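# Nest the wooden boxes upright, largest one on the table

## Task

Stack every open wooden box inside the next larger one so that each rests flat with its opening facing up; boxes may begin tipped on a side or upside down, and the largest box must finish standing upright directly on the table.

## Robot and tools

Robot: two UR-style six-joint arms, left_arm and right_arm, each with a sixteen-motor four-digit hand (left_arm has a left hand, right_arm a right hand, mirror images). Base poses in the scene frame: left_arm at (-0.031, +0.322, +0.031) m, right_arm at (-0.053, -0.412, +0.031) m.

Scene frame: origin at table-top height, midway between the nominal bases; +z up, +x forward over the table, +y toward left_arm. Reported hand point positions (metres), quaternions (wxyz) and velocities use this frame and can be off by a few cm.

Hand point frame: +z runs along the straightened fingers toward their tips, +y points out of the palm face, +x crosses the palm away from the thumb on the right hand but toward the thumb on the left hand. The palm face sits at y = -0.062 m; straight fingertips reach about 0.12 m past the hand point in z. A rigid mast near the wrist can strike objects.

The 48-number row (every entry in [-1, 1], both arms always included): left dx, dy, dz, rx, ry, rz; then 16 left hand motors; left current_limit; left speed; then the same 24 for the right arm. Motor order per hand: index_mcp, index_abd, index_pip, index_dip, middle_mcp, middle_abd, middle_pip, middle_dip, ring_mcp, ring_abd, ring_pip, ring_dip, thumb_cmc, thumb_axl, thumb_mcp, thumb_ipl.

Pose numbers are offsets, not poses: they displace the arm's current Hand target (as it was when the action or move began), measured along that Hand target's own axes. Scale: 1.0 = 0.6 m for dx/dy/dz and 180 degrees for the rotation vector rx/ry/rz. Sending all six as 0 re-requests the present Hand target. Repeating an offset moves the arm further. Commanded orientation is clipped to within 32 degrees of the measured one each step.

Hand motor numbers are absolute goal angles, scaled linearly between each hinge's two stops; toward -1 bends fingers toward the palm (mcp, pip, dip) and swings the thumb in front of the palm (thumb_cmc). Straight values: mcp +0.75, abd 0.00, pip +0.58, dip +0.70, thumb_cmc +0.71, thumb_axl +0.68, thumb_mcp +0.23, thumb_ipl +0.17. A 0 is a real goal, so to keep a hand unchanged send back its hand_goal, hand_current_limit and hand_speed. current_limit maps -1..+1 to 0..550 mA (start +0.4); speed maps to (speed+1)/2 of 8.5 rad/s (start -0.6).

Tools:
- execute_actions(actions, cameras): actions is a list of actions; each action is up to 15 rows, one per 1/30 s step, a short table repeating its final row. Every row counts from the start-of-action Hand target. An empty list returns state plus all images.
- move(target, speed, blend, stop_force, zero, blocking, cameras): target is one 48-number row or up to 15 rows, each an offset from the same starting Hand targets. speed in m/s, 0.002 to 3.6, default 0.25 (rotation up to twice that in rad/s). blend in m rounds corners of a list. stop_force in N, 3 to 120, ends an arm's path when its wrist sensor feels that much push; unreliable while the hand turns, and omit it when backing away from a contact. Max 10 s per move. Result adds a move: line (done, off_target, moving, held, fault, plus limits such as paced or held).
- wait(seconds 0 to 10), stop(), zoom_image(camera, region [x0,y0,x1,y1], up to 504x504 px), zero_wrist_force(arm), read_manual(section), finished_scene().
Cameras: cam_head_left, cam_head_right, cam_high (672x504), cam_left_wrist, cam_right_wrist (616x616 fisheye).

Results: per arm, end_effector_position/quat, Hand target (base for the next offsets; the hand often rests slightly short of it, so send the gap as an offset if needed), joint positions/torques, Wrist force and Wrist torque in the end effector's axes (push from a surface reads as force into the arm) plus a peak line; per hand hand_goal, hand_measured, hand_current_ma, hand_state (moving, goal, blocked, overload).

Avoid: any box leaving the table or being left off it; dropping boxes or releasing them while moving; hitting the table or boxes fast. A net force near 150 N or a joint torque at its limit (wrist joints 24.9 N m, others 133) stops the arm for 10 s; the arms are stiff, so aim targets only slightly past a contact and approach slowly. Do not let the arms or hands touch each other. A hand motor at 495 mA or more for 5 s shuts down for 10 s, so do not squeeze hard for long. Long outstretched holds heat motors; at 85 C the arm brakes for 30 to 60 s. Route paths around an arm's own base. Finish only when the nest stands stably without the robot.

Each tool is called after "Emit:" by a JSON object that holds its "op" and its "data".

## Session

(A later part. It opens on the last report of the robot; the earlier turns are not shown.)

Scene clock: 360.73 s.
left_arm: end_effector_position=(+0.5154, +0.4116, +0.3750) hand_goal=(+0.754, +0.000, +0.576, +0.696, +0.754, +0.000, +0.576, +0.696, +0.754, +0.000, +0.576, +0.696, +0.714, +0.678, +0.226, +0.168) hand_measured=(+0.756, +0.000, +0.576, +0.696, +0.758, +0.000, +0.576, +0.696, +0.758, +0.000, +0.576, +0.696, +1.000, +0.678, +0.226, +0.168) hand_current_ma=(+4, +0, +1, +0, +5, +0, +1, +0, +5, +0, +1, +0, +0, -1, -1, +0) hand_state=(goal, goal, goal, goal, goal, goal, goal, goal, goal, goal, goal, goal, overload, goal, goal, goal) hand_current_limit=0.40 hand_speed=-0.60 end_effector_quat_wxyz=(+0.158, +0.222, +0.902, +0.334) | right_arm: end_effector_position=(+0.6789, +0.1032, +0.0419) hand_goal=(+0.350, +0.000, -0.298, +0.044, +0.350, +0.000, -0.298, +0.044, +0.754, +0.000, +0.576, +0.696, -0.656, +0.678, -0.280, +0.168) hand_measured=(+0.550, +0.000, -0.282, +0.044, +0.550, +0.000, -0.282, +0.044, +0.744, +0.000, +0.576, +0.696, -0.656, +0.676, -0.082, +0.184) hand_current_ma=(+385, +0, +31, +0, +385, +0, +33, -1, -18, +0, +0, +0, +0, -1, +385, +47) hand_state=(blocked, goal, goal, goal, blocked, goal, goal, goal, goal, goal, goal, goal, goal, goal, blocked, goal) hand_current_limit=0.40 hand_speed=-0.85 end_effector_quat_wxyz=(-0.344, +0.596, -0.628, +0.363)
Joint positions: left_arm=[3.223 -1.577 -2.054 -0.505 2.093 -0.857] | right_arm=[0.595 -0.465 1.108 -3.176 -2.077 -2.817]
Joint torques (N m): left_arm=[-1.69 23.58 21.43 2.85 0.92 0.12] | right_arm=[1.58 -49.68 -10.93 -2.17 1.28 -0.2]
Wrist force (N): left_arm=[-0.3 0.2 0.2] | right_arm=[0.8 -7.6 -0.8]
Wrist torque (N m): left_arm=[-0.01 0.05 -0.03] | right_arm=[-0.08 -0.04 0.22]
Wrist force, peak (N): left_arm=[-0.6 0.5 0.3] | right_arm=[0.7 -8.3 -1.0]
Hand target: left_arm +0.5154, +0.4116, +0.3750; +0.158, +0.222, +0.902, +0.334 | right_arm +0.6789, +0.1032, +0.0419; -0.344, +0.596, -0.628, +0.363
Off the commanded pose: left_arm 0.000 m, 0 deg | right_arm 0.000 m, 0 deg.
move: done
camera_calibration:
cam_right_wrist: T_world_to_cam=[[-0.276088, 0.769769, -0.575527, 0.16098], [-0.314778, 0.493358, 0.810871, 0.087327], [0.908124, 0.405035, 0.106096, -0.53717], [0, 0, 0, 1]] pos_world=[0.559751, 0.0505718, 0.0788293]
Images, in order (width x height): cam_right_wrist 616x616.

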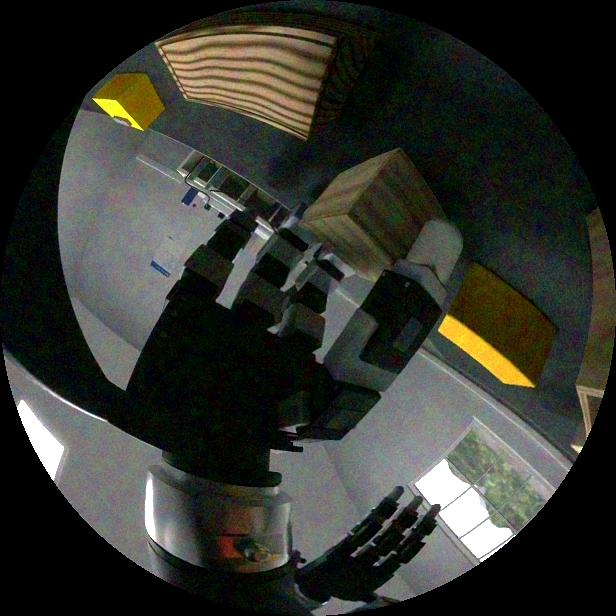

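Emit:
{"op": "move", "data": {"target": [[0,0,0,0,0,0, 0.754,0,0.576,0.696,0.754,0,0.576,0.696,0.754,0,0.576,0.696,0.714,0.678,0.226,0.168,0.4,-0.6, 0,-0.2309,-0.1333,0,0,0, 0.35,0,-0.299,0.044,0.35,0,-0.299,0.044,0.754,0,0.576,0.696,-0.657,0.678,-0.28,0.168,0.4,-0.85],[0,0,0,0,0,0, 0.754,0,0.576,0.696,0.754,0,0.576,0.696,0.754,0,0.576,0.696,0.714,0.678,0.226,0.168,0.4,-0.6, 0.5072,-0.2462,-0.1673,0.0306,0.0243,-0.16, 0.35,0,-0.299,0.044,0.35,0,-0.299,0.044,0.754,0,0.576,0.696,-0.657,0.678,-0.28,0.168,0.4,-0.85],[0,0,0,0,0,0, 0.754,0,0.576,0.696,0.754,0,0.576,0.696,0.754,0,0.576,0.696,0.714,0.678,0.226,0.168,0.4,-0.6, 0.808,-0.1633,-0.1277,0.0613,0.0487,-0.3198, 0.35,0,-0.299,0.044,0.35,0,-0.299,0.044,0.754,0,0.576,0.696,-0.657,0.678,-0.28,0.168,0.4,-0.85]], "speed": [0.12,0.3,0.3], "blend": [0.03,0.05,0], "cameras": ["all"]}}

Scene clock: 429.07 s.
left_arm: end_effector_position=(+0.5154, +0.4116, +0.3750) hand_goal=(+0.754, +0.000, +0.576, +0.696, +0.754, +0.000, +0.576, +0.696, +0.754, +0.000, +0.576, +0.696, +0.714, +0.678, +0.226, +0.168) hand_measured=(+0.756, +0.000, +0.576, +0.696, +0.758, +0.000, +0.576, +0.696, +0.758, +0.000, +0.576, +0.696, +1.000, +0.678, +0.226, +0.168) hand_current_ma=(+4, +0, +1, +0, +5, +0, +1, +0, +5, +0, +1, +0, +0, -1, -1, +0) hand_state=(goal, goal, goal, goal, goal, goal, goal, goal, goal, goal, goal, goal, overload, goal, goal, goal) hand_current_limit=0.40 hand_speed=-0.60 end_effector_quat_wxyz=(+0.158, +0.222, +0.902, +0.334) | right_arm: end_effector_position=(+0.6666, -0.0315, +0.2100) hand_goal=(+0.350, +0.000, -0.298, +0.044, +0.350, +0.000, -0.298, +0.044, +0.754, +0.000, +0.576, +0.696, -0.656, +0.678, -0.280, +0.168) hand_measured=(+0.510, +0.000, -0.254, +0.066, +0.504, +0.000, -0.250, +0.068, +0.742, +0.000, +0.576, +0.696, -0.652, +0.676, -0.080, +0.194) hand_current_ma=(+385, +0, +119, +47, +385, +0, +129, +52, -21, +0, -1, +0, +7, -3, +385, +91) hand_state=(blocked, goal, blocked, blocked, blocked, goal, blocked, blocked, goal, goal, goal, goal, goal, goal, blocked, blocked) hand_current_limit=0.40 hand_speed=-0.85 end_effector_quat_wxyz=(-0.302, +0.649, -0.556, +0.423)
Joint positions: left_arm=[3.223 -1.577 -2.054 -0.505 2.093 -0.857] | right_arm=[0.472 -0.845 1.388 -3.149 -2.016 -3.134]
Joint torques (N m): left_arm=[-1.51 23.15 21.15 2.84 1 0.04] | right_arm=[6.81 -41.86 -19 -0.22 -2.23 -0.47]
Wrist force (N): left_arm=[-0.4 0.1 0.4] | right_arm=[0.3 1.4 -0.6]
Wrist torque (N m): left_arm=[-0.03 0.06 -0.04] | right_arm=[0.02 -0.02 0.22]
Wrist force, peak (N): left_arm=[-0.7 0.2 0.4] | right_arm=[13.7 2.8 -0.1]
Hand target: left_arm +0.5154, +0.4116, +0.3750; +0.158, +0.222, +0.902, +0.334 | right_arm +0.6665, -0.0315, +0.2099; -0.302, +0.649, -0.556, +0.423 (not the last commanded pose)
Off the commanded pose: left_arm 0.000 m, 0 deg | right_arm 0.353 m, 46 deg.
move: held (right_arm; a check stopped the path); path passed 1 of 3 targets; limits=held
pose unreachable (right arm): on one or more control steps of this call, first in action 0 (counted from 0), this arm could not follow its commanded pose, so it was not sent that pose on those steps. It may still have moved: this result reports where it is.
cause: moving toward the commanded pose would bring two parts of the arm too close to each other (joints 4 (wrist 1) to 6 (wrist 3) lie between them).
camera_calibration:
cam_right_wrist: T_world_to_cam=[[-0.312131, 0.605042, -0.73246, 0.409838], [-0.382075, 0.625938, 0.679868, 0.0901233], [0.869824, 0.492062, 0.0357967, -0.446222], [0, 0, 0, 1]] pos_world=[0.550491, -0.0848121, 0.254891]

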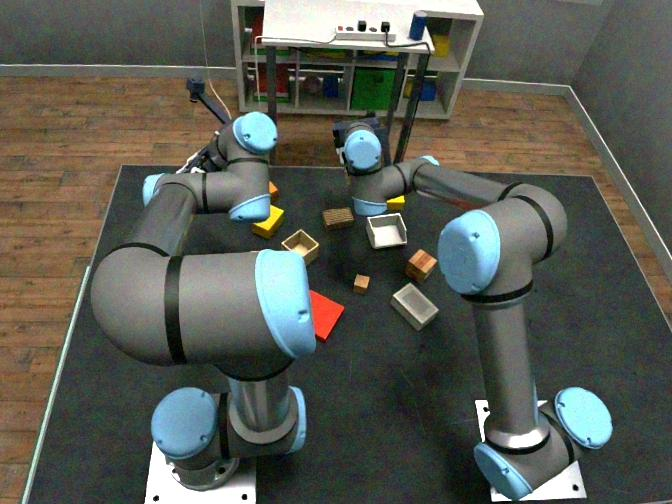

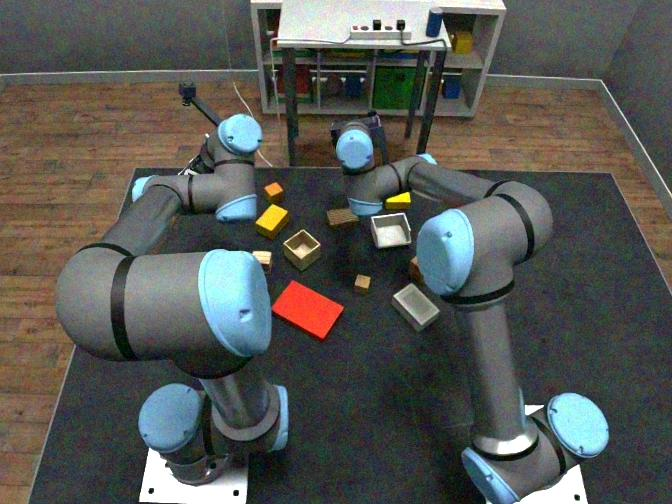

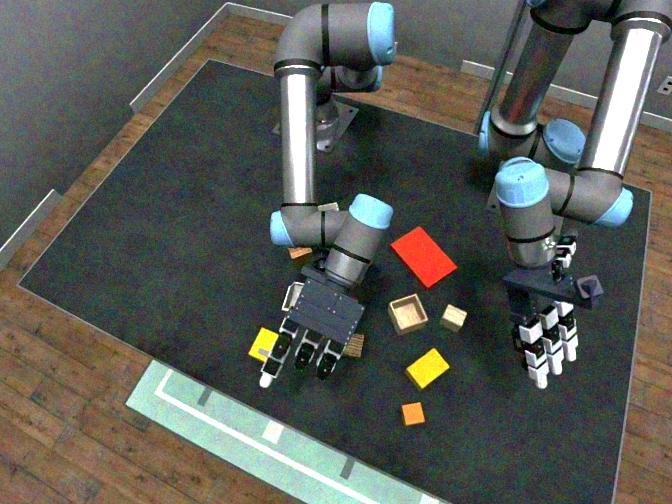

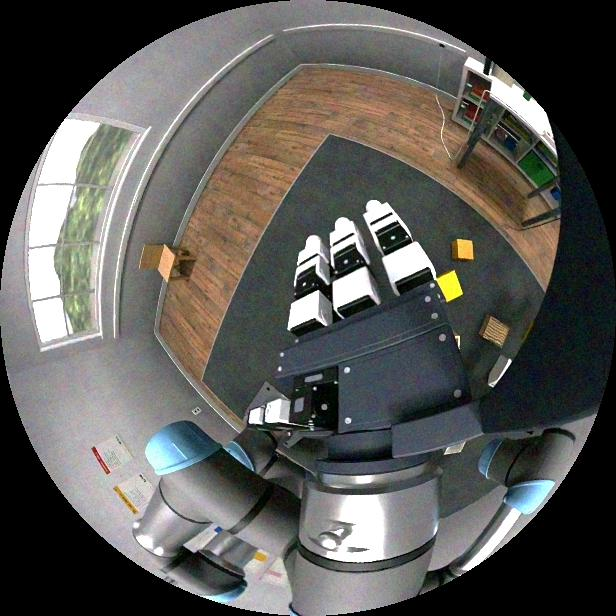

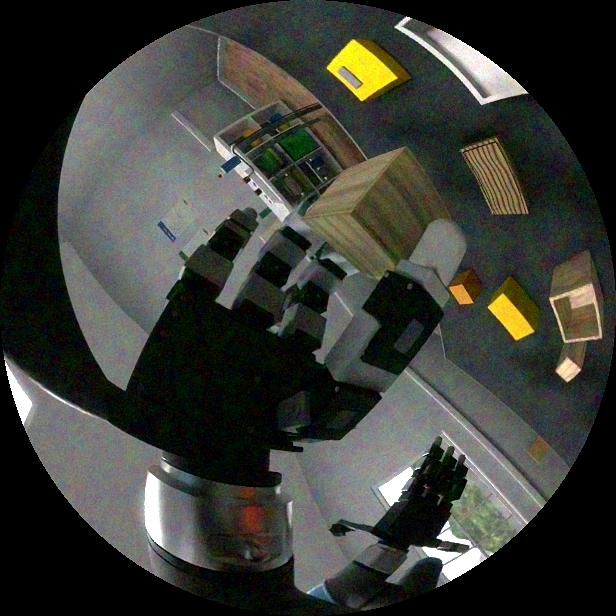

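Emit:
{"op": "move", "data": {"target": [[0,0,0,0,0,0, 0.754,0,0.576,0.696,0.754,0,0.576,0.696,0.754,0,0.576,0.696,0.714,0.678,0.226,0.168,0.4,-0.6, 0.5888,0.1317,0.0042,0.0007,-0.1228,0.0094, 0.35,0,-0.299,0.044,0.35,0,-0.299,0.044,0.754,0,0.576,0.696,-0.657,0.678,-0.28,0.168,0.4,-0.85],[0,0,0,0,0,0, 0.754,0,0.576,0.696,0.754,0,0.576,0.696,0.754,0,0.576,0.696,0.714,0.678,0.226,0.168,0.4,-0.6, 0.5487,0.2118,0.039,0.0485,0.0373,-0.248, 0.35,0,-0.299,0.044,0.35,0,-0.299,0.044,0.754,0,0.576,0.696,-0.657,0.678,-0.28,0.168,0.4,-0.85]], "speed": [0.25,0.3], "blend": [0.01,0], "cameras": ["all"]}}

Scene clock: 458.93 s.
left_arm: end_effector_position=(+0.5154, +0.4116, +0.3750) hand_goal=(+0.754, +0.000, +0.576, +0.696, +0.754, +0.000, +0.576, +0.696, +0.754, +0.000, +0.576, +0.696, +0.714, +0.678, +0.226, +0.168) hand_measured=(+0.756, +0.000, +0.576, +0.696, +0.758, +0.000, +0.576, +0.696, +0.758, +0.000, +0.576, +0.696, +1.000, +0.678, +0.226, +0.168) hand_current_ma=(+4, +0, +1, +0, +5, +0, +1, +0, +5, +0, +1, +0, +0, -1, -1, +0) hand_state=(goal, goal, goal, goal, goal, goal, goal, goal, goal, goal, goal, goal, overload, goal, goal, goal) hand_current_limit=0.40 hand_speed=-0.60 end_effector_quat_wxyz=(+0.158, +0.222, +0.902, +0.334) | right_arm: end_effector_position=(+0.6361, -0.3802, +0.1601) hand_goal=(+0.350, +0.000, -0.298, +0.044, +0.350, +0.000, -0.298, +0.044, +0.754, +0.000, +0.576, +0.696, -0.656, +0.678, -0.280, +0.168) hand_measured=(+0.510, +0.000, -0.254, +0.066, +0.504, +0.000, -0.250, +0.068, +0.742, +0.000, +0.576, +0.696, -0.650, +0.676, -0.080, +0.194) hand_current_ma=(+385, +0, +121, +47, +385, +0, +129, +52, -21, +1, -1, +0, +10, -3, +385, +91) hand_state=(blocked, goal, blocked, blocked, blocked, goal, blocked, blocked, goal, goal, goal, goal, goal, goal, blocked, blocked) hand_current_limit=0.40 hand_speed=-0.85 end_effector_quat_wxyz=(-0.134, +0.762, -0.251, +0.582) end_effector_velocity=(+0.000, +0.000, +0.000) end_effector_angular_velocity=(-0.003, -0.002, +0.002)
Joint positions: left_arm=[3.223 -1.577 -2.054 -0.505 2.093 -0.857] | right_arm=[0.009 -0.912 1.949 -3.887 -1.616 -4.154]
Joint velocities: left_arm=[within noise] | right_arm=[0 0.001 0.001 -0.005 0 -0.003]
Joint torques (N m): left_arm=[-2.77 23.86 21.24 2.99 0.86 0.06] | right_arm=[-5.61 -33.06 -4.41 -4.02 -0.73 -0.68]
Wrist force (N): left_arm=[-0.3 0.2 0.3] | right_arm=[-1.6 0.3 -2.5]
Wrist torque (N m): left_arm=[-0.01 0.06 -0.04] | right_arm=[0.16 0.11 0.12]
Wrist force, peak (N): left_arm=[-0.6 0.5 0.5] | right_arm=[3.3 2.1 -1.3]
Hand target: left_arm +0.5154, +0.4116, +0.3750; +0.158, +0.222, +0.902, +0.334 | right_arm +0.6360, -0.3803, +0.1600; -0.134, +0.762, -0.251, +0.582
Off the commanded pose: left_arm 0.000 m, 0 deg | right_arm 0.000 m, 0 deg.
move: done
camera_calibration:
cam_right_wrist: T_world_to_cam=[[-0.28447, -0.14377, -0.947843, 0.306833], [-0.640176, 0.764442, 0.0761801, 0.644166], [0.713619, 0.628457, -0.309499, -0.039826], [0, 0, 0, 1]] pos_world=[0.528084, -0.423285, 0.229431]

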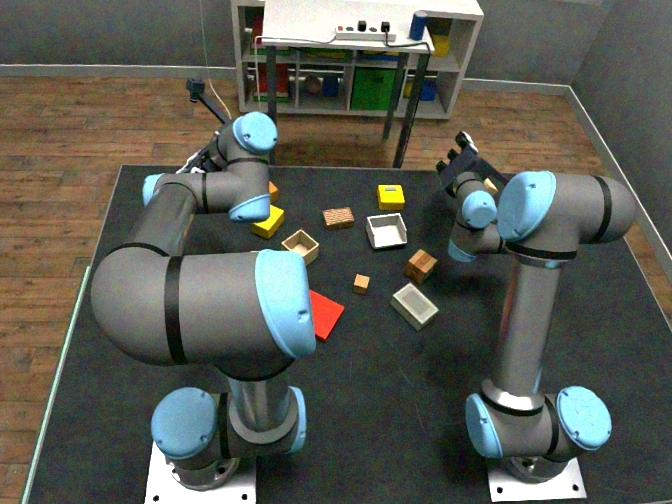

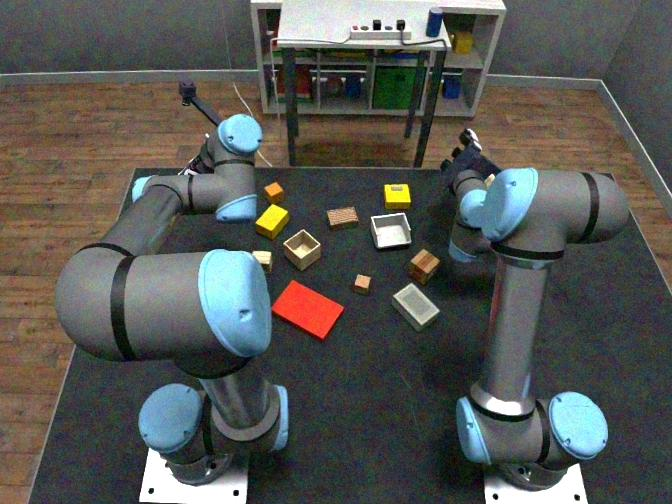

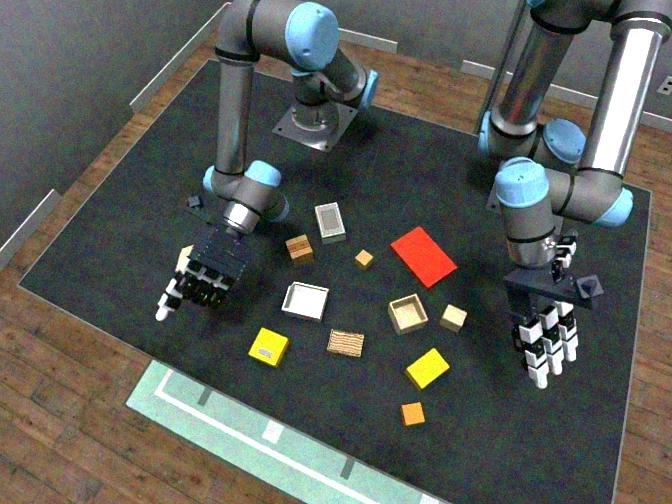

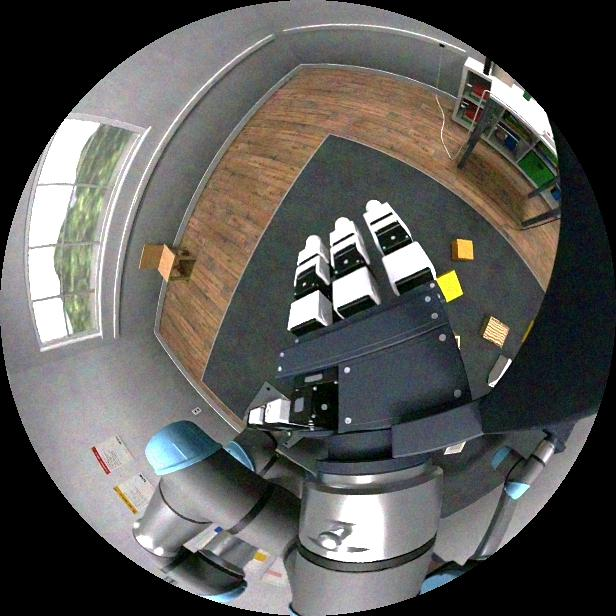

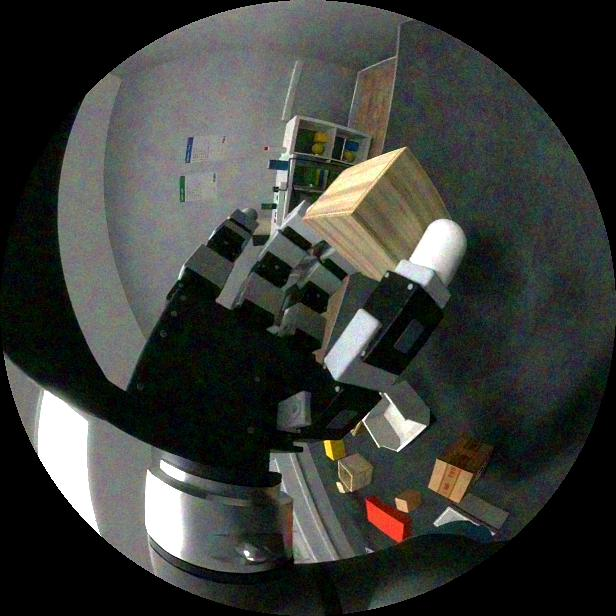

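Emit:
{"op": "move", "data": {"target": [0,0,0,0,0,0, 0.754,0,0.576,0.696,0.754,0,0.576,0.696,0.754,0,0.576,0.696,0.714,0.678,0.226,0.168,0.4,-0.6, -0.1379,0.0836,0.0483,0,0,0, 0.35,0,-0.299,0.044,0.35,0,-0.299,0.044,0.754,0,0.576,0.696,-0.657,0.678,-0.28,0.168,0.4,-0.85], "speed": 0.15}}

Emit:
{"op": "move", "data": {"target": [0,0,0,0,0,0, 0.754,0,0.576,0.696,0.754,0,0.576,0.696,0.754,0,0.576,0.696,0.714,0.678,0.226,0.168,0.4,-0.6, -0.0478,0.029,0.0167,0,0,0, 0.35,0,-0.299,0.044,0.35,0,-0.299,0.044,0.754,0,0.576,0.696,-0.657,0.678,-0.28,0.168,0.4,-0.85], "speed": 0.02, "stop_force": 3, "cameras": ["cam_right_wrist", "cam_high", "cam_head_left"]}}

Scene clock: 472.60 s.
left_arm: end_effector_position=(+0.5154, +0.4116, +0.3750) hand_goal=(+0.754, +0.000, +0.576, +0.696, +0.754, +0.000, +0.576, +0.696, +0.754, +0.000, +0.576, +0.696, +0.714, +0.678, +0.226, +0.168) hand_measured=(+0.756, +0.000, +0.576, +0.696, +0.758, +0.000, +0.576, +0.696, +0.758, +0.000, +0.576, +0.696, +1.000, +0.678, +0.226, +0.168) hand_current_ma=(+4, +0, +1, +0, +5, +0, +1, +0, +5, +0, +1, +0, +0, -1, -1, +0) hand_state=(goal, goal, goal, goal, goal, goal, goal, goal, goal, goal, goal, goal, overload, goal, goal, goal) hand_current_limit=0.40 hand_speed=-0.60 end_effector_quat_wxyz=(+0.158, +0.222, +0.902, +0.334) | right_arm: end_effector_position=(+0.6360, -0.3803, +0.0591) hand_goal=(+0.350, +0.000, -0.298, +0.044, +0.350, +0.000, -0.298, +0.044, +0.754, +0.000, +0.576, +0.696, -0.656, +0.678, -0.280, +0.168) hand_measured=(+0.510, +0.000, -0.252, +0.066, +0.504, +0.000, -0.250, +0.068, +0.742, +0.002, +0.576, +0.696, -0.648, +0.676, -0.080, +0.194) hand_current_ma=(+385, +0, +122, +47, +385, +0, +129, +52, -21, +1, -1, +0, +11, -3, +385, +91) hand_state=(blocked, goal, blocked, blocked, blocked, goal, blocked, blocked, goal, goal, goal, goal, goal, goal, blocked, blocked) hand_current_limit=0.40 hand_speed=-0.85 end_effector_quat_wxyz=(-0.134, +0.762, -0.251, +0.582)
Joint positions: left_arm=[3.223 -1.577 -2.054 -0.505 2.093 -0.857] | right_arm=[0.009 -0.681 1.915 -4.084 -1.617 -4.154]
Joint torques (N m): left_arm=[-3.22 22.61 22.31 2.95 1.03 0.14] | right_arm=[-4.47 -35 -0.59 -2.43 1.2 -1.39]
Wrist force (N): left_arm=[-0.3 0.3 0.2] | right_arm=[-1.4 0.2 -2.4]
Wrist torque (N m): left_arm=[0.02 0.04 -0.03] | right_arm=[0.14 0.08 0.13]
Wrist force, peak (N): left_arm=[-0.6 0.3 0.4] | right_arm=[-2.6 1.2 -1.9]
Hand target: left_arm +0.5154, +0.4116, +0.3750; +0.158, +0.222, +0.902, +0.334 | right_arm +0.6359, -0.3803, +0.0590; -0.134, +0.762, -0.251, +0.582
Off the commanded pose: left_arm 0.000 m, 0 deg | right_arm 0.000 m, 0 deg.
move: done

Scene clock: 474.10 s.
left_arm: end_effector_position=(+0.5154, +0.4116, +0.3750) hand_goal=(+0.754, +0.000, +0.576, +0.696, +0.754, +0.000, +0.576, +0.696, +0.754, +0.000, +0.576, +0.696, +0.714, +0.678, +0.226, +0.168) hand_measured=(+0.756, +0.000, +0.576, +0.696, +0.758, +0.000, +0.576, +0.696, +0.758, +0.000, +0.576, +0.696, +1.000, +0.678, +0.226, +0.168) hand_current_ma=(+4, +0, +1, +0, +5, +0, +1, +0, +5, +0, +1, +0, +0, -1, -1, +0) hand_state=(goal, goal, goal, goal, goal, goal, goal, goal, goal, goal, goal, goal, overload, goal, goal, goal) hand_current_limit=0.40 hand_speed=-0.60 end_effector_quat_wxyz=(+0.158, +0.222, +0.902, +0.334) | right_arm: end_effector_position=(+0.6359, -0.3803, +0.0457) hand_goal=(+0.350, +0.000, -0.298, +0.044, +0.350, +0.000, -0.298, +0.044, +0.754, +0.000, +0.576, +0.696, -0.656, +0.678, -0.280, +0.168) hand_measured=(+0.508, +0.000, -0.252, +0.064, +0.504, +0.000, -0.250, +0.064, +0.742, +0.002, +0.576, +0.696, -0.648, +0.674, -0.078, +0.196) hand_current_ma=(+385, +0, +122, +41, +385, +0, +129, +44, -21, +1, -1, +0, +12, -8, +385, +92) hand_state=(blocked, goal, blocked, goal, blocked, goal, blocked, blocked, goal, goal, goal, goal, goal, goal, blocked, blocked) hand_current_limit=0.40 hand_speed=-0.85 end_effector_quat_wxyz=(-0.134, +0.762, -0.251, +0.582)
Joint positions: left_arm=[3.223 -1.577 -2.054 -0.505 2.093 -0.857] | right_arm=[0.009 -0.649 1.906 -4.106 -1.617 -4.154]
Joint torques (N m): left_arm=[-2.39 22.71 21.26 2.71 0.79 0.11] | right_arm=[-0.55 -37.45 0.05 -3.7 0.97 0.55]
Wrist force (N): left_arm=[-0.1 0.2 0.2] | right_arm=[-1.0 -0.3 -2.1]
Wrist torque (N m): left_arm=[0.00 0.02 -0.01] | right_arm=[0.11 0.08 0.16]
Wrist force, peak (N): left_arm=[-0.6 0.5 0.2] | right_arm=[4.1 -5.4 -5.1]
Hand target: left_arm +0.5154, +0.4116, +0.3750; +0.158, +0.222, +0.902, +0.334 | right_arm +0.6359, -0.3803, +0.0457; -0.134, +0.762, -0.251, +0.582 (not the last commanded pose)
Off the commanded pose: left_arm 0.000 m, 0 deg | right_arm 0.022 m, 0 deg.
move: contact (right_arm)
camera_calibration:
cam_right_wrist: T_world_to_cam=[[-0.284356, -0.143867, -0.947863, 0.198324], [-0.640019, 0.764596, 0.0759532, 0.65283], [0.713805, 0.628248, -0.309495, -0.0751829], [0, 0, 0, 1]] pos_world=[0.527885, -0.423386, 0.115131]
Images, in order (width x height): cam_head_left 672x504, cam_high 672x504, cam_right_wrist 616x616.

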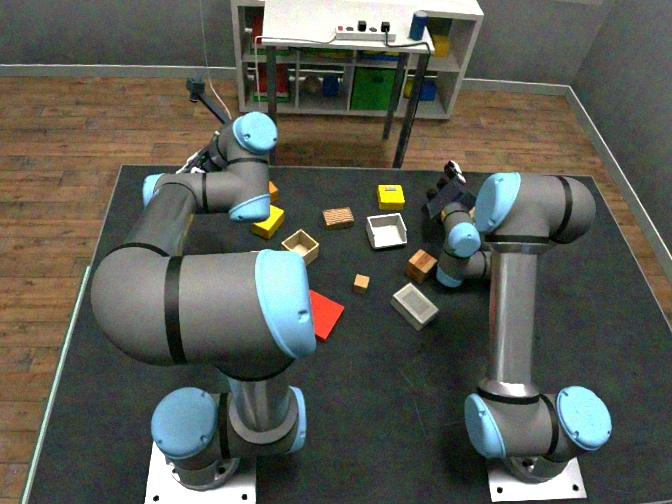

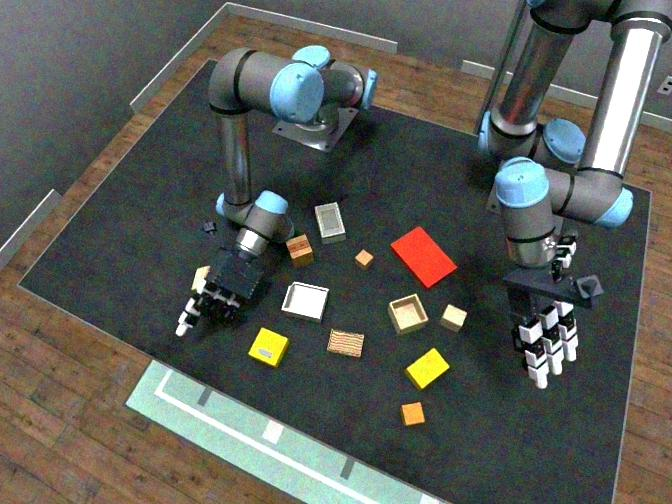

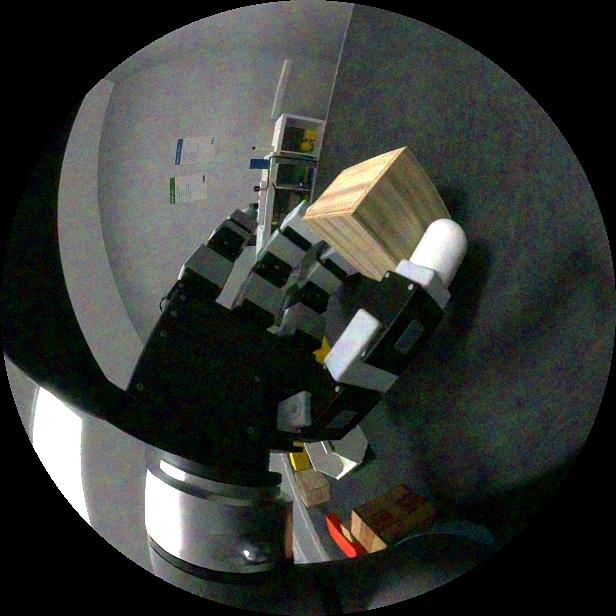

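Emit:
{"op": "move", "data": {"target": [[0,0,0,0,0,0, 0.754,0,0.576,0.696,0.754,0,0.576,0.696,0.754,0,0.576,0.696,0.714,0.678,0.226,0.168,0.4,-0.6, -0.0097,-0.0073,-0.0043,0,0,0, 0.35,0,-0.299,0.044,0.35,0,-0.299,0.044,0.754,0,0.576,0.696,-0.657,0.678,-0.28,0.168,0.4,-0.85],[0,0,0,0,0,0, 0.754,0,0.576,0.696,0.754,0,0.576,0.696,0.754,0,0.576,0.696,0.714,0.678,0.226,0.168,0.4,-0.6, -0.0215,-0.014,-0.0083,0,0,0, 0.35,0,-0.299,0.044,0.35,0,-0.299,0.044,0.754,0,0.576,0.696,-0.657,0.678,-0.28,0.168,0.4,-0.85],[0,0,0,0,0,0, 0.754,0,0.576,0.696,0.754,0,0.576,0.696,0.754,0,0.576,0.696,0.714,0.678,0.226,0.168,0.4,-0.6, -0.035,-0.0192,-0.011,0,0,0, 0.35,0,-0.299,0.044,0.35,0,-0.299,0.044,0.754,0,0.576,0.696,-0.657,0.678,-0.28,0.168,0.4,-0.85]], "speed": 0.03, "stop_force": 15, "blend": [0.003,0.003,0], "cameras": ["cam_right_wrist"]}}

Scene clock: 491.07 s.
left_arm: end_effector_position=(+0.5154, +0.4116, +0.3750) hand_goal=(+0.754, +0.000, +0.576, +0.696, +0.754, +0.000, +0.576, +0.696, +0.754, +0.000, +0.576, +0.696, +0.714, +0.678, +0.226, +0.168) hand_measured=(+0.756, +0.000, +0.576, +0.696, +0.758, +0.000, +0.576, +0.696, +0.758, +0.000, +0.576, +0.696, +1.000, +0.678, +0.226, +0.168) hand_current_ma=(+4, +0, +1, +0, +5, +0, +1, +0, +5, +0, +1, +0, +0, -1, -1, +0) hand_state=(goal, goal, goal, goal, goal, goal, goal, goal, goal, goal, goal, goal, overload, goal, goal, goal) hand_current_limit=0.40 hand_speed=-0.60 end_effector_quat_wxyz=(+0.158, +0.222, +0.902, +0.334) | right_arm: end_effector_position=(+0.6291, -0.3618, +0.0382) hand_goal=(+0.350, +0.000, -0.298, +0.044, +0.350, +0.000, -0.298, +0.044, +0.754, +0.000, +0.576, +0.696, -0.656, +0.678, -0.280, +0.168) hand_measured=(+0.506, -0.120, -0.252, +0.066, +0.488, +0.000, -0.250, +0.058, +0.742, +0.002, +0.576, +0.696, -0.648, +0.672, -0.076, +0.196) hand_current_ma=(+385, -368, +122, +46, +385, +0, +129, +29, -21, +1, -1, +0, +13, -12, +385, +92) hand_state=(blocked, blocked, blocked, blocked, blocked, goal, blocked, goal, goal, goal, goal, goal, goal, goal, blocked, blocked) hand_current_limit=0.40 hand_speed=-0.85 end_effector_quat_wxyz=(-0.134, +0.762, -0.251, +0.582)
Joint positions: left_arm=[3.223 -1.577 -2.054 -0.505 2.093 -0.857] | right_arm=[0.047 -0.633 1.907 -4.123 -1.653 -4.143]
Joint torques (N m): left_arm=[-3.06 22.95 21.08 2.96 0.87 0.25] | right_arm=[-10.71 -33.24 4.73 -0.55 -2.33 -0.93]
Wrist force (N): left_arm=[-0.3 0.2 0.3] | right_arm=[9.7 -12.2 -9.2]
Wrist torque (N m): left_arm=[-0.02 0.05 -0.03] | right_arm=[0.11 0.31 0.28]
Wrist force, peak (N): left_arm=[-0.7 0.3 0.5] | right_arm=[19.5 -7.3 -7.1]
Hand target: left_arm +0.5154, +0.4116, +0.3750; +0.158, +0.222, +0.902, +0.334 | right_arm +0.6291, -0.3618, +0.0382; -0.134, +0.762, -0.251, +0.582 (not the last commanded pose)
Off the commanded pose: left_arm 0.000 m, 0 deg | right_arm 0.004 m, 0 deg.
move: contact (right_arm); path passed 2 of 3 targets
camera_calibration:
cam_right_wrist: T_world_to_cam=[[-0.284296, -0.143939, -0.94787, 0.191788], [-0.640047, 0.764581, 0.0758644, 0.634929], [0.713803, 0.628249, -0.309496, -0.0843026], [0, 0, 0, 1]] pos_world=[0.521085, -0.404886, 0.107531]
Images, in order (width x height): cam_right_wrist 616x616.

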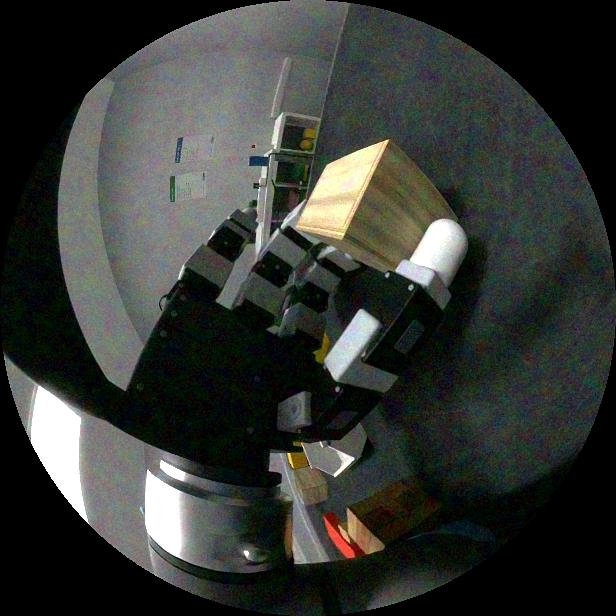

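Emit:
{"op": "move", "data": {"target": [0,0,0,0,0,0, 0.754,0,0.576,0.696,0.754,0,0.576,0.696,0.754,0,0.576,0.696,0.714,0.678,0.226,0.168,0.4,-0.6, 0,0,0,0,0,0, 0.8,0,-0.299,0.044,0.8,0,-0.299,0.044,0.754,0,0.576,0.696,-0.657,0.678,0.08,0.168,0.4,-0.9], "speed": 0.03, "cameras": ["all"]}}

Scene clock: 497.37 s.
left_arm: end_effector_position=(+0.5154, +0.4116, +0.3750) hand_goal=(+0.754, +0.000, +0.576, +0.696, +0.754, +0.000, +0.576, +0.696, +0.754, +0.000, +0.576, +0.696, +0.714, +0.678, +0.226, +0.168) hand_measured=(+0.756, +0.000, +0.576, +0.696, +0.758, +0.000, +0.576, +0.696, +0.758, +0.000, +0.576, +0.696, +1.000, +0.678, +0.226, +0.168) hand_current_ma=(+4, +0, +1, +0, +5, +0, +1, +0, +5, +0, +1, +0, +0, -1, -1, +0) hand_state=(goal, goal, goal, goal, goal, goal, goal, goal, goal, goal, goal, goal, overload, goal, goal, goal) hand_current_limit=0.40 hand_speed=-0.60 end_effector_quat_wxyz=(+0.158, +0.222, +0.902, +0.334) | right_arm: end_effector_position=(+0.6291, -0.3619, +0.0381) hand_goal=(+0.800, +0.000, -0.298, +0.044, +0.800, +0.000, -0.298, +0.044, +0.754, +0.000, +0.576, +0.696, -0.656, +0.678, +0.080, +0.168) hand_measured=(+0.764, -0.012, -0.322, +0.030, +0.790, +0.000, -0.296, +0.048, +0.742, +0.002, +0.576, +0.696, -0.648, +0.678, +0.076, +0.170) hand_current_ma=(-98, -18, -53, -26, -19, +0, +3, +4, -21, +1, -1, +0, +13, -1, -7, +3) hand_state=(blocked, goal, blocked, goal, goal, goal, goal, goal, goal, goal, goal, goal, goal, goal, goal, goal) hand_current_limit=0.40 hand_speed=-0.90 end_effector_quat_wxyz=(-0.134, +0.762, -0.251, +0.582)
Joint positions: left_arm=[3.223 -1.577 -2.054 -0.505 2.093 -0.857] | right_arm=[0.047 -0.633 1.907 -4.123 -1.653 -4.143]
Joint torques (N m): left_arm=[-2.91 22.58 21.31 2.94 0.86 0.29] | right_arm=[6.18 -35.97 -5 -0.67 2.33 -0.45]
Wrist force (N): left_arm=[-0.3 0.3 0.1] | right_arm=[1.6 -0.3 -3.7]
Wrist torque (N m): left_arm=[0.02 0.05 -0.03] | right_arm=[0.15 0.06 0.16]
Wrist force, peak (N): left_arm=[-0.4 0.6 0.2] | right_arm=[9.9 -12.6 -9.0]
Hand target: left_arm +0.5154, +0.4116, +0.3750; +0.158, +0.222, +0.902, +0.334 | right_arm +0.6291, -0.3618, +0.0382; -0.134, +0.762, -0.251, +0.582
Off the commanded pose: left_arm 0.000 m, 0 deg | right_arm 0.000 m, 0 deg.
move: done
camera_calibration:
cam_right_wrist: T_world_to_cam=[[-0.284395, -0.143843, -0.947855, 0.191877], [-0.639951, 0.764651, 0.0759708, 0.634895], [0.71385, 0.628187, -0.309515, -0.0843503], [0, 0, 0, 1]] pos_world=[0.521084, -0.404885, 0.107531]

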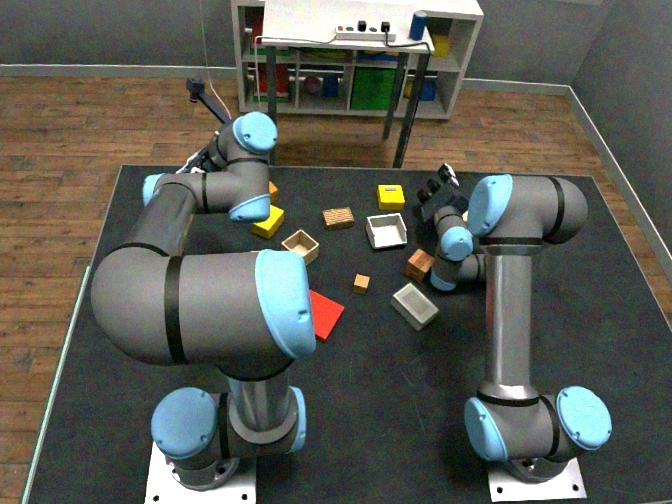

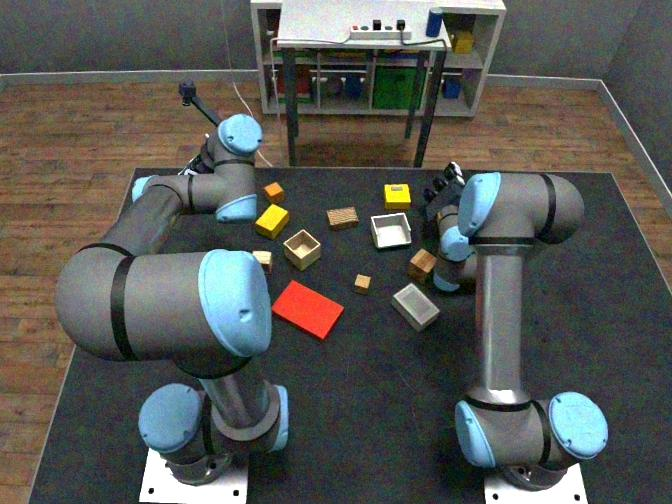

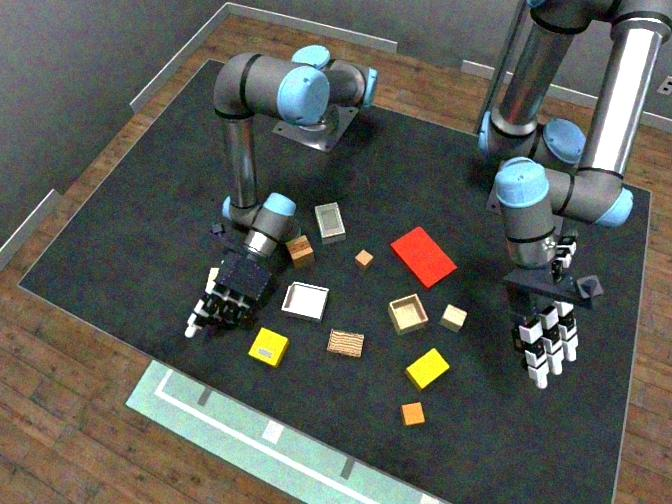

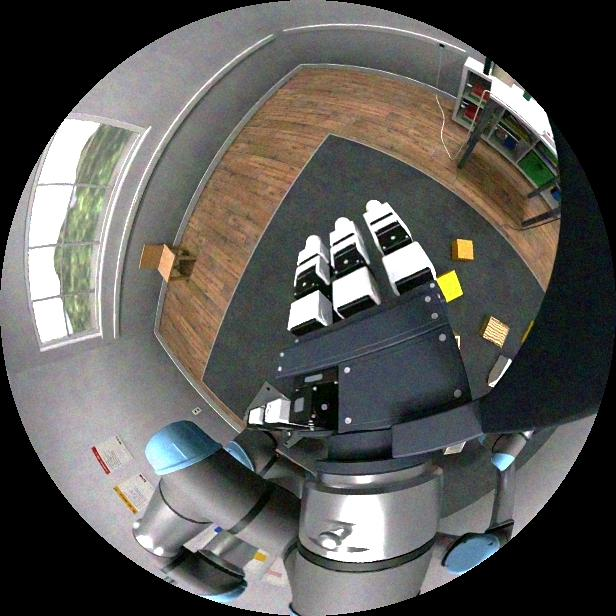

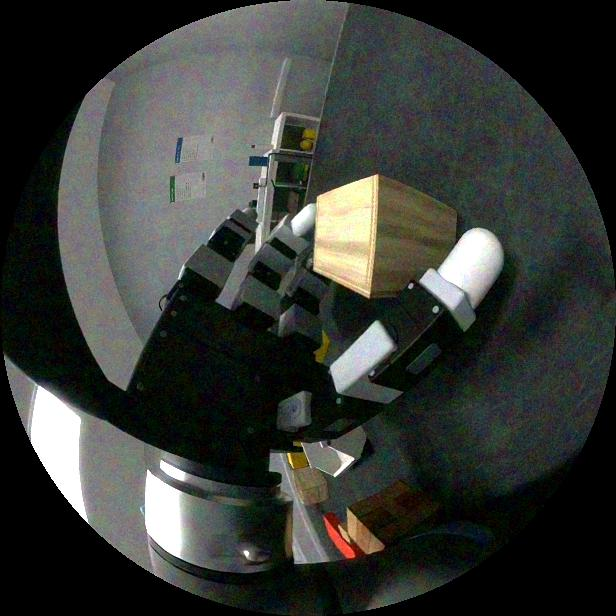

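Emit:
{"op": "move", "data": {"target": [[0,0,0,0,0,0, 0.754,0,0.576,0.696,0.754,0,0.576,0.696,0.754,0,0.576,0.696,0.714,0.678,0.226,0.168,0.4,-0.6, 0,-0.1299,-0.0749,0,0,0, 0.8,0,-0.299,0.044,0.8,0,-0.299,0.044,0.754,0,0.576,0.696,-0.657,0.678,0.08,0.168,0.4,-0.8],[0,0,0,0,0,0, 0.754,0,0.576,0.696,0.754,0,0.576,0.696,0.754,0,0.576,0.696,0.714,0.678,0.226,0.168,0.4,-0.6, 0.2202,-0.1097,-0.0633,0,-0.1528,0.2646, 0.8,0,-0.299,0.044,0.8,0,-0.299,0.044,0.754,0,0.576,0.696,-0.657,0.678,0.08,0.168,0.4,-0.8]], "speed": [0.12,0.25], "blend": [0.02,0], "cameras": ["cam_right_wrist","cam_high","cam_head_left"]}}

Scene clock: 509.90 s.
left_arm: end_effector_position=(+0.5154, +0.4116, +0.3750) hand_goal=(+0.754, +0.000, +0.576, +0.696, +0.754, +0.000, +0.576, +0.696, +0.754, +0.000, +0.576, +0.696, +0.714, +0.678, +0.226, +0.168) hand_measured=(+0.756, +0.000, +0.576, +0.696, +0.758, +0.000, +0.576, +0.696, +0.758, +0.000, +0.576, +0.696, +1.000, +0.678, +0.226, +0.168) hand_current_ma=(+4, +0, +1, +0, +5, +0, +1, +0, +5, +0, +1, +0, +0, -1, -1, +0) hand_state=(goal, goal, goal, goal, goal, goal, goal, goal, goal, goal, goal, goal, overload, goal, goal, goal) hand_current_limit=0.40 hand_speed=-0.60 end_effector_quat_wxyz=(+0.158, +0.222, +0.902, +0.334) | right_arm: end_effector_position=(+0.6339, -0.3745, +0.1900) hand_goal=(+0.800, +0.000, -0.298, +0.044, +0.800, +0.000, -0.298, +0.044, +0.754, +0.000, +0.576, +0.696, -0.656, +0.678, +0.080, +0.168) hand_measured=(+0.792, +0.000, -0.300, +0.042, +0.792, +0.000, -0.296, +0.048, +0.744, +0.002, +0.576, +0.696, -0.652, +0.678, +0.076, +0.170) hand_current_ma=(-15, +0, -3, -3, -15, +0, +3, +4, -21, +1, -1, +0, +4, -1, -7, +2) hand_state=(goal, goal, goal, goal, goal, goal, goal, goal, goal, goal, goal, goal, goal, goal, goal, goal) hand_current_limit=0.40 hand_speed=-0.80 end_effector_quat_wxyz=(-0.409, +0.710, -0.497, +0.287)
Joint positions: left_arm=[3.223 -1.577 -2.054 -0.505 2.093 -0.857] | right_arm=[-0.259 -1.1 1.872 -3.281 -1.01 -3.514]
Joint torques (N m): left_arm=[-2.72 22.43 21.36 2.97 0.83 0.27] | right_arm=[-1.99 -29.32 -14.75 -0.95 2.38 0.54]
Wrist force (N): left_arm=[-0.4 0.2 0.2] | right_arm=[1.3 1.0 -0.9]
Wrist torque (N m): left_arm=[-0.02 0.06 -0.04] | right_arm=[-0.01 -0.09 0.41]
Wrist force, peak (N): left_arm=[-0.2 0.6 0.5] | right_arm=[1.7 -0.6 -4.3]
Hand target: left_arm +0.5154, +0.4116, +0.3750; +0.158, +0.222, +0.902, +0.334 | right_arm +0.6339, -0.3745, +0.1900; -0.409, +0.710, -0.497, +0.287
Off the commanded pose: left_arm 0.000 m, 0 deg | right_arm 0.000 m, 0 deg.
move: done
camera_calibration:
cam_right_wrist: T_world_to_cam=[[-0.555132, 0.600974, -0.575029, 0.715054], [-0.48172, 0.331292, 0.81129, 0.233725], [0.678067, 0.727376, 0.105591, -0.0518216], [0, 0, 0, 1]] pos_world=[0.544677, -0.469466, 0.22703]
Images, in order (width x height): cam_head_left 672x504, cam_high 672x504, cam_right_wrist 616x616.

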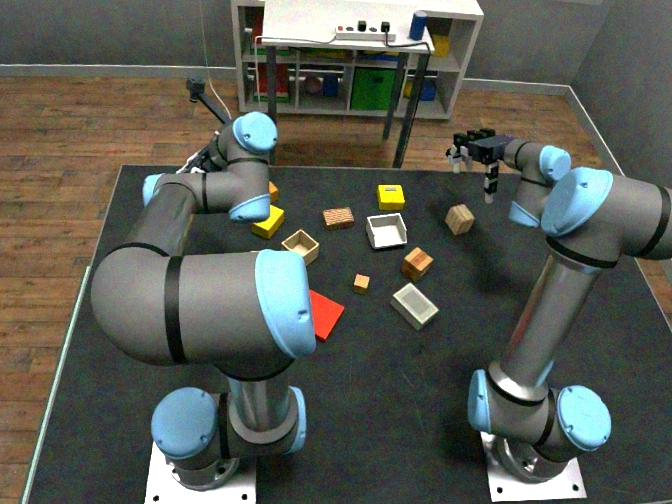

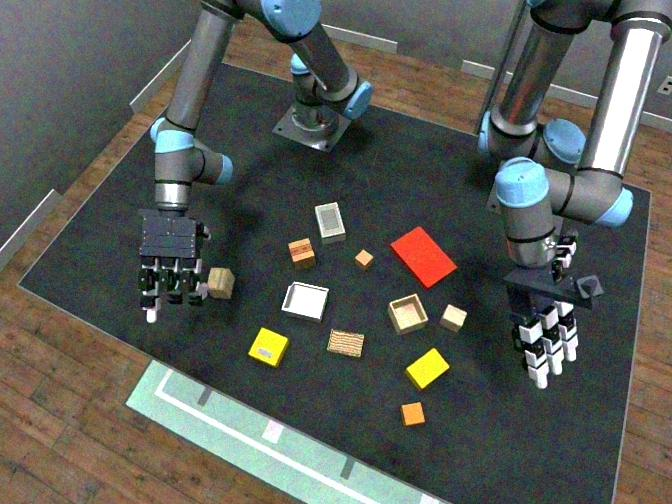

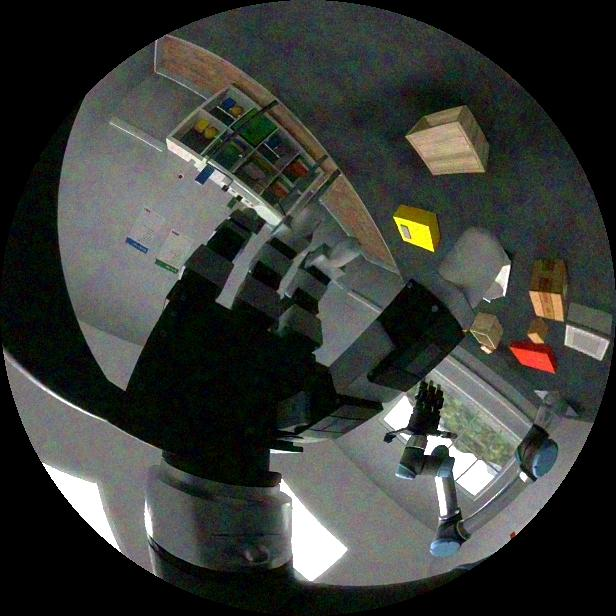

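Emit:
{"op": "zoom_image", "data": {"camera": "cam_right_wrist", "region": [390, 90, 510, 210]}}

Emit:
{"op": "zoom_image", "data": {"camera": "cam_high", "region": [190, 250, 250, 310]}}

Scaled by 4.200 from the camera's 616x616 image, which has a finer 880x880 frame.

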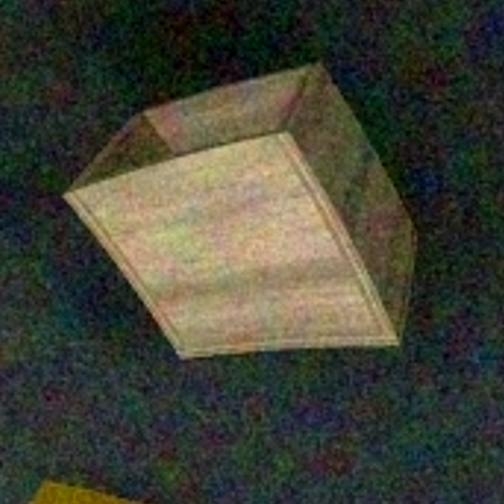

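Scaled by 8.400.

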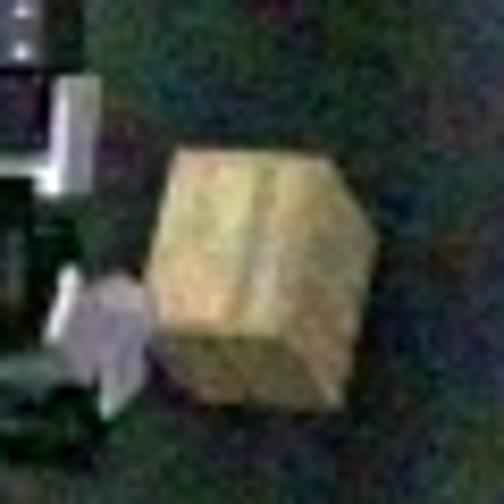

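Emit:
{"op": "move", "data": {"target": [0,0,0,0,0,0, 0.754,0,0.576,0.696,0.754,0,0.576,0.696,0.754,0,0.576,0.696,0.714,0.678,0.226,0.168,0.4,-0.6, -0.0122,0.2035,0.1237,0,0,0, 0.8,0,-0.299,0.044,0.8,0,-0.299,0.044,0.754,0,0.576,0.696,-0.657,0.678,0.08,0.168,0.4,-0.8], "speed": 0.15, "stop_force": 10, "cameras": ["cam_right_wrist"]}}

Emit:
{"op": "move", "data": {"target": [0,0,0,0,0,0, 0.754,0,0.576,0.696,0.754,0,0.576,0.696,0.754,0,0.576,0.696,0.714,0.678,0.226,0.168,0.4,-0.6, 0,0,0,0,0,0, 0.35,0,-0.299,0.044,0.35,0,-0.299,0.044,0.754,0,0.576,0.696,-0.657,0.678,-0.28,0.168,0.4,-0.85], "speed": 0.1, "cameras": ["cam_right_wrist"]}}

Scene clock: 557.23 s.
left_arm: end_effector_position=(+0.5154, +0.4116, +0.3750) hand_goal=(+0.754, +0.000, +0.576, +0.696, +0.754, +0.000, +0.576, +0.696, +0.754, +0.000, +0.576, +0.696, +0.714, +0.678, +0.226, +0.168) hand_measured=(+0.756, +0.000, +0.576, +0.696, +0.758, +0.000, +0.576, +0.696, +0.758, +0.000, +0.576, +0.696, +1.000, +0.678, +0.226, +0.168) hand_current_ma=(+4, +0, +1, +0, +5, +0, +1, +0, +5, +0, +1, +0, +0, -1, -1, +0) hand_state=(goal, goal, goal, goal, goal, goal, goal, goal, goal, goal, goal, goal, overload, goal, goal, goal) hand_current_limit=0.40 hand_speed=-0.60 end_effector_quat_wxyz=(+0.158, +0.222, +0.902, +0.334) | right_arm: end_effector_position=(+0.6343, -0.3666, +0.0471) hand_goal=(+0.800, +0.000, -0.298, +0.044, +0.800, +0.000, -0.298, +0.044, +0.754, +0.000, +0.576, +0.696, -0.656, +0.678, +0.080, +0.168) hand_measured=(+0.792, +0.000, -0.300, +0.042, +0.792, +0.000, -0.296, +0.048, +0.744, +0.002, +0.576, +0.696, -0.652, +0.678, +0.076, +0.170) hand_current_ma=(-15, +0, -3, -3, -15, +0, +3, +4, -21, +1, -1, +0, +4, -1, -7, +2) hand_state=(goal, goal, goal, goal, goal, goal, goal, goal, goal, goal, goal, goal, goal, goal, goal, goal) hand_current_limit=0.40 hand_speed=-0.80 end_effector_quat_wxyz=(-0.409, +0.710, -0.497, +0.287)
Joint positions: left_arm=[3.223 -1.577 -2.054 -0.505 2.093 -0.857] | right_arm=[-0.244 -0.814 1.901 -3.601 -1.022 -3.504]
Joint torques (N m): left_arm=[-4 22.18 20.27 2.78 0.86 0.3] | right_arm=[-9.71 -34.04 -4.59 -4.42 2.61 -0.42]
Wrist force (N): left_arm=[-0.1 0.4 0.2] | right_arm=[1.6 1.2 -0.8]
Wrist torque (N m): left_arm=[0.02 0.03 -0.02] | right_arm=[0.01 -0.12 0.28]
Wrist force, peak (N): left_arm=[-0.5 0.7 0.3] | right_arm=[1.6 2.7 0.1]
Hand target: left_arm +0.5154, +0.4116, +0.3750; +0.158, +0.222, +0.902, +0.334 | right_arm +0.6343, -0.3666, +0.0471; -0.409, +0.710, -0.497, +0.287
Off the commanded pose: left_arm 0.000 m, 0 deg | right_arm 0.000 m, 0 deg.
move: done
camera_calibration:
cam_right_wrist: T_world_to_cam=[[-0.555285, 0.601154, -0.574693, 0.62855], [-0.481545, 0.330994, 0.811516, 0.347029], [0.678066, 0.727363, 0.105687, -0.0428315], [0, 0, 0, 1]] pos_world=[0.545177, -0.461565, 0.0841309]
Images, in order (width x height): cam_right_wrist 616x616.

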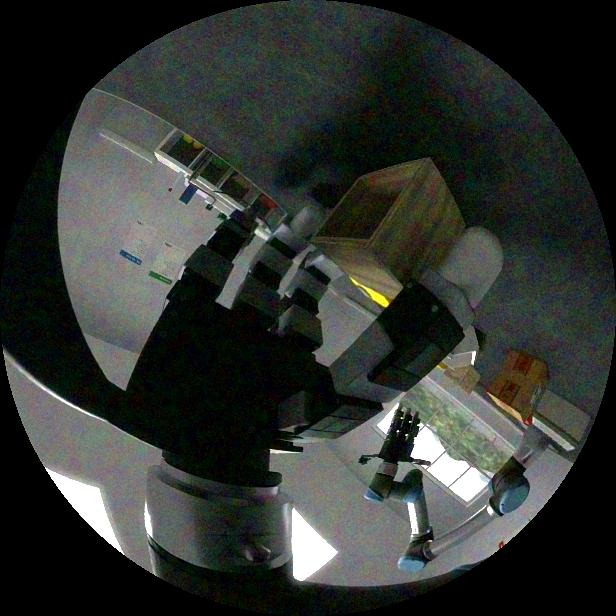

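Scene clock: 558.10 s.
left_arm: end_effector_position=(+0.5154, +0.4116, +0.3750) hand_goal=(+0.754, +0.000, +0.576, +0.696, +0.754, +0.000, +0.576, +0.696, +0.754, +0.000, +0.576, +0.696, +0.714, +0.678, +0.226, +0.168) hand_measured=(+0.756, +0.000, +0.576, +0.696, +0.758, +0.000, +0.576, +0.696, +0.758, +0.000, +0.576, +0.696, +1.000, +0.678, +0.226, +0.168) hand_current_ma=(+4, +0, +1, +0, +5, +0, +1, +0, +5, +0, +1, +0, +0, -1, -1, +0) hand_state=(goal, goal, goal, goal, goal, goal, goal, goal, goal, goal, goal, goal, overload, goal, goal, goal) hand_current_limit=0.40 hand_speed=-0.60 end_effector_quat_wxyz=(+0.158, +0.222, +0.902, +0.334) | right_arm: end_effector_position=(+0.6343, -0.3666, +0.0471) hand_goal=(+0.350, +0.000, -0.298, +0.044, +0.350, +0.000, -0.298, +0.044, +0.754, +0.000, +0.576, +0.696, -0.656, +0.678, -0.280, +0.168) hand_measured=(+0.558, +0.000, -0.286, +0.040, +0.562, +0.000, -0.282, +0.042, +0.744, +0.002, +0.576, +0.696, -0.652, +0.678, -0.090, +0.184) hand_current_ma=(+385, +0, +20, -7, +385, +0, +31, -1, -21, +1, -1, +0, +4, +0, +385, +45) hand_state=(blocked, goal, goal, goal, blocked, goal, goal, goal, goal, goal, goal, goal, goal, goal, blocked, goal) hand_current_limit=0.40 hand_speed=-0.85 end_effector_quat_wxyz=(-0.409, +0.710, -0.497, +0.287)
Joint positions: left_arm=[3.223 -1.577 -2.054 -0.505 2.093 -0.857] | right_arm=[-0.244 -0.814 1.901 -3.601 -1.022 -3.504]
Joint torques (N m): left_arm=[-3.16 22.71 20.34 2.96 0.82 0.02] | right_arm=[-10.76 -33.58 -4.45 -2.46 1.82 -0.22]
Wrist force (N): left_arm=[-0.3 0.5 0.3] | right_arm=[1.3 -7.2 -0.7]
Wrist torque (N m): left_arm=[0.03 0.05 -0.04] | right_arm=[0.02 -0.08 0.24]
Wrist force, peak (N): left_arm=[-0.5 0.3 0.6] | right_arm=[1.4 -7.8 -1.2]
Hand target: left_arm +0.5154, +0.4116, +0.3750; +0.158, +0.222, +0.902, +0.334 | right_arm +0.6343, -0.3666, +0.0471; -0.409, +0.710, -0.497, +0.287
Off the commanded pose: left_arm 0.000 m, 0 deg | right_arm 0.000 m, 0 deg.
move: done
camera_calibration:
cam_right_wrist: T_world_to_cam=[[-0.555288, 0.601154, -0.57469, 0.628551], [-0.481621, 0.330907, 0.811506, 0.347031], [0.67801, 0.727402, 0.105779, -0.0427909], [0, 0, 0, 1]] pos_world=[0.545177, -0.461565, 0.0841309]
Images, in order (width x height): cam_right_wrist 616x616.

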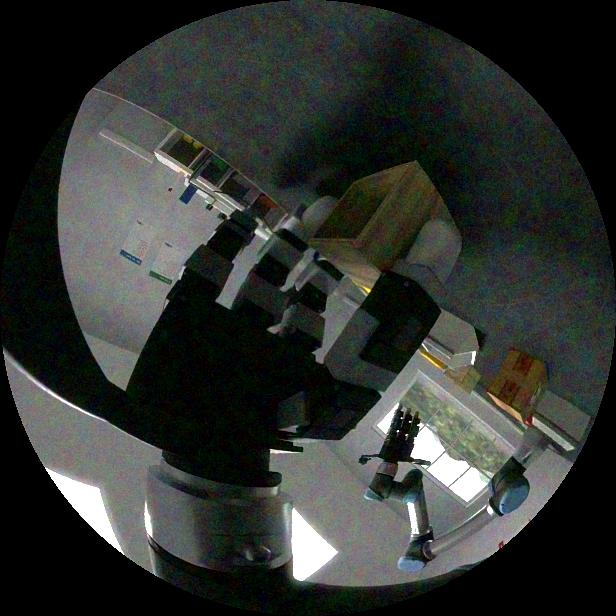

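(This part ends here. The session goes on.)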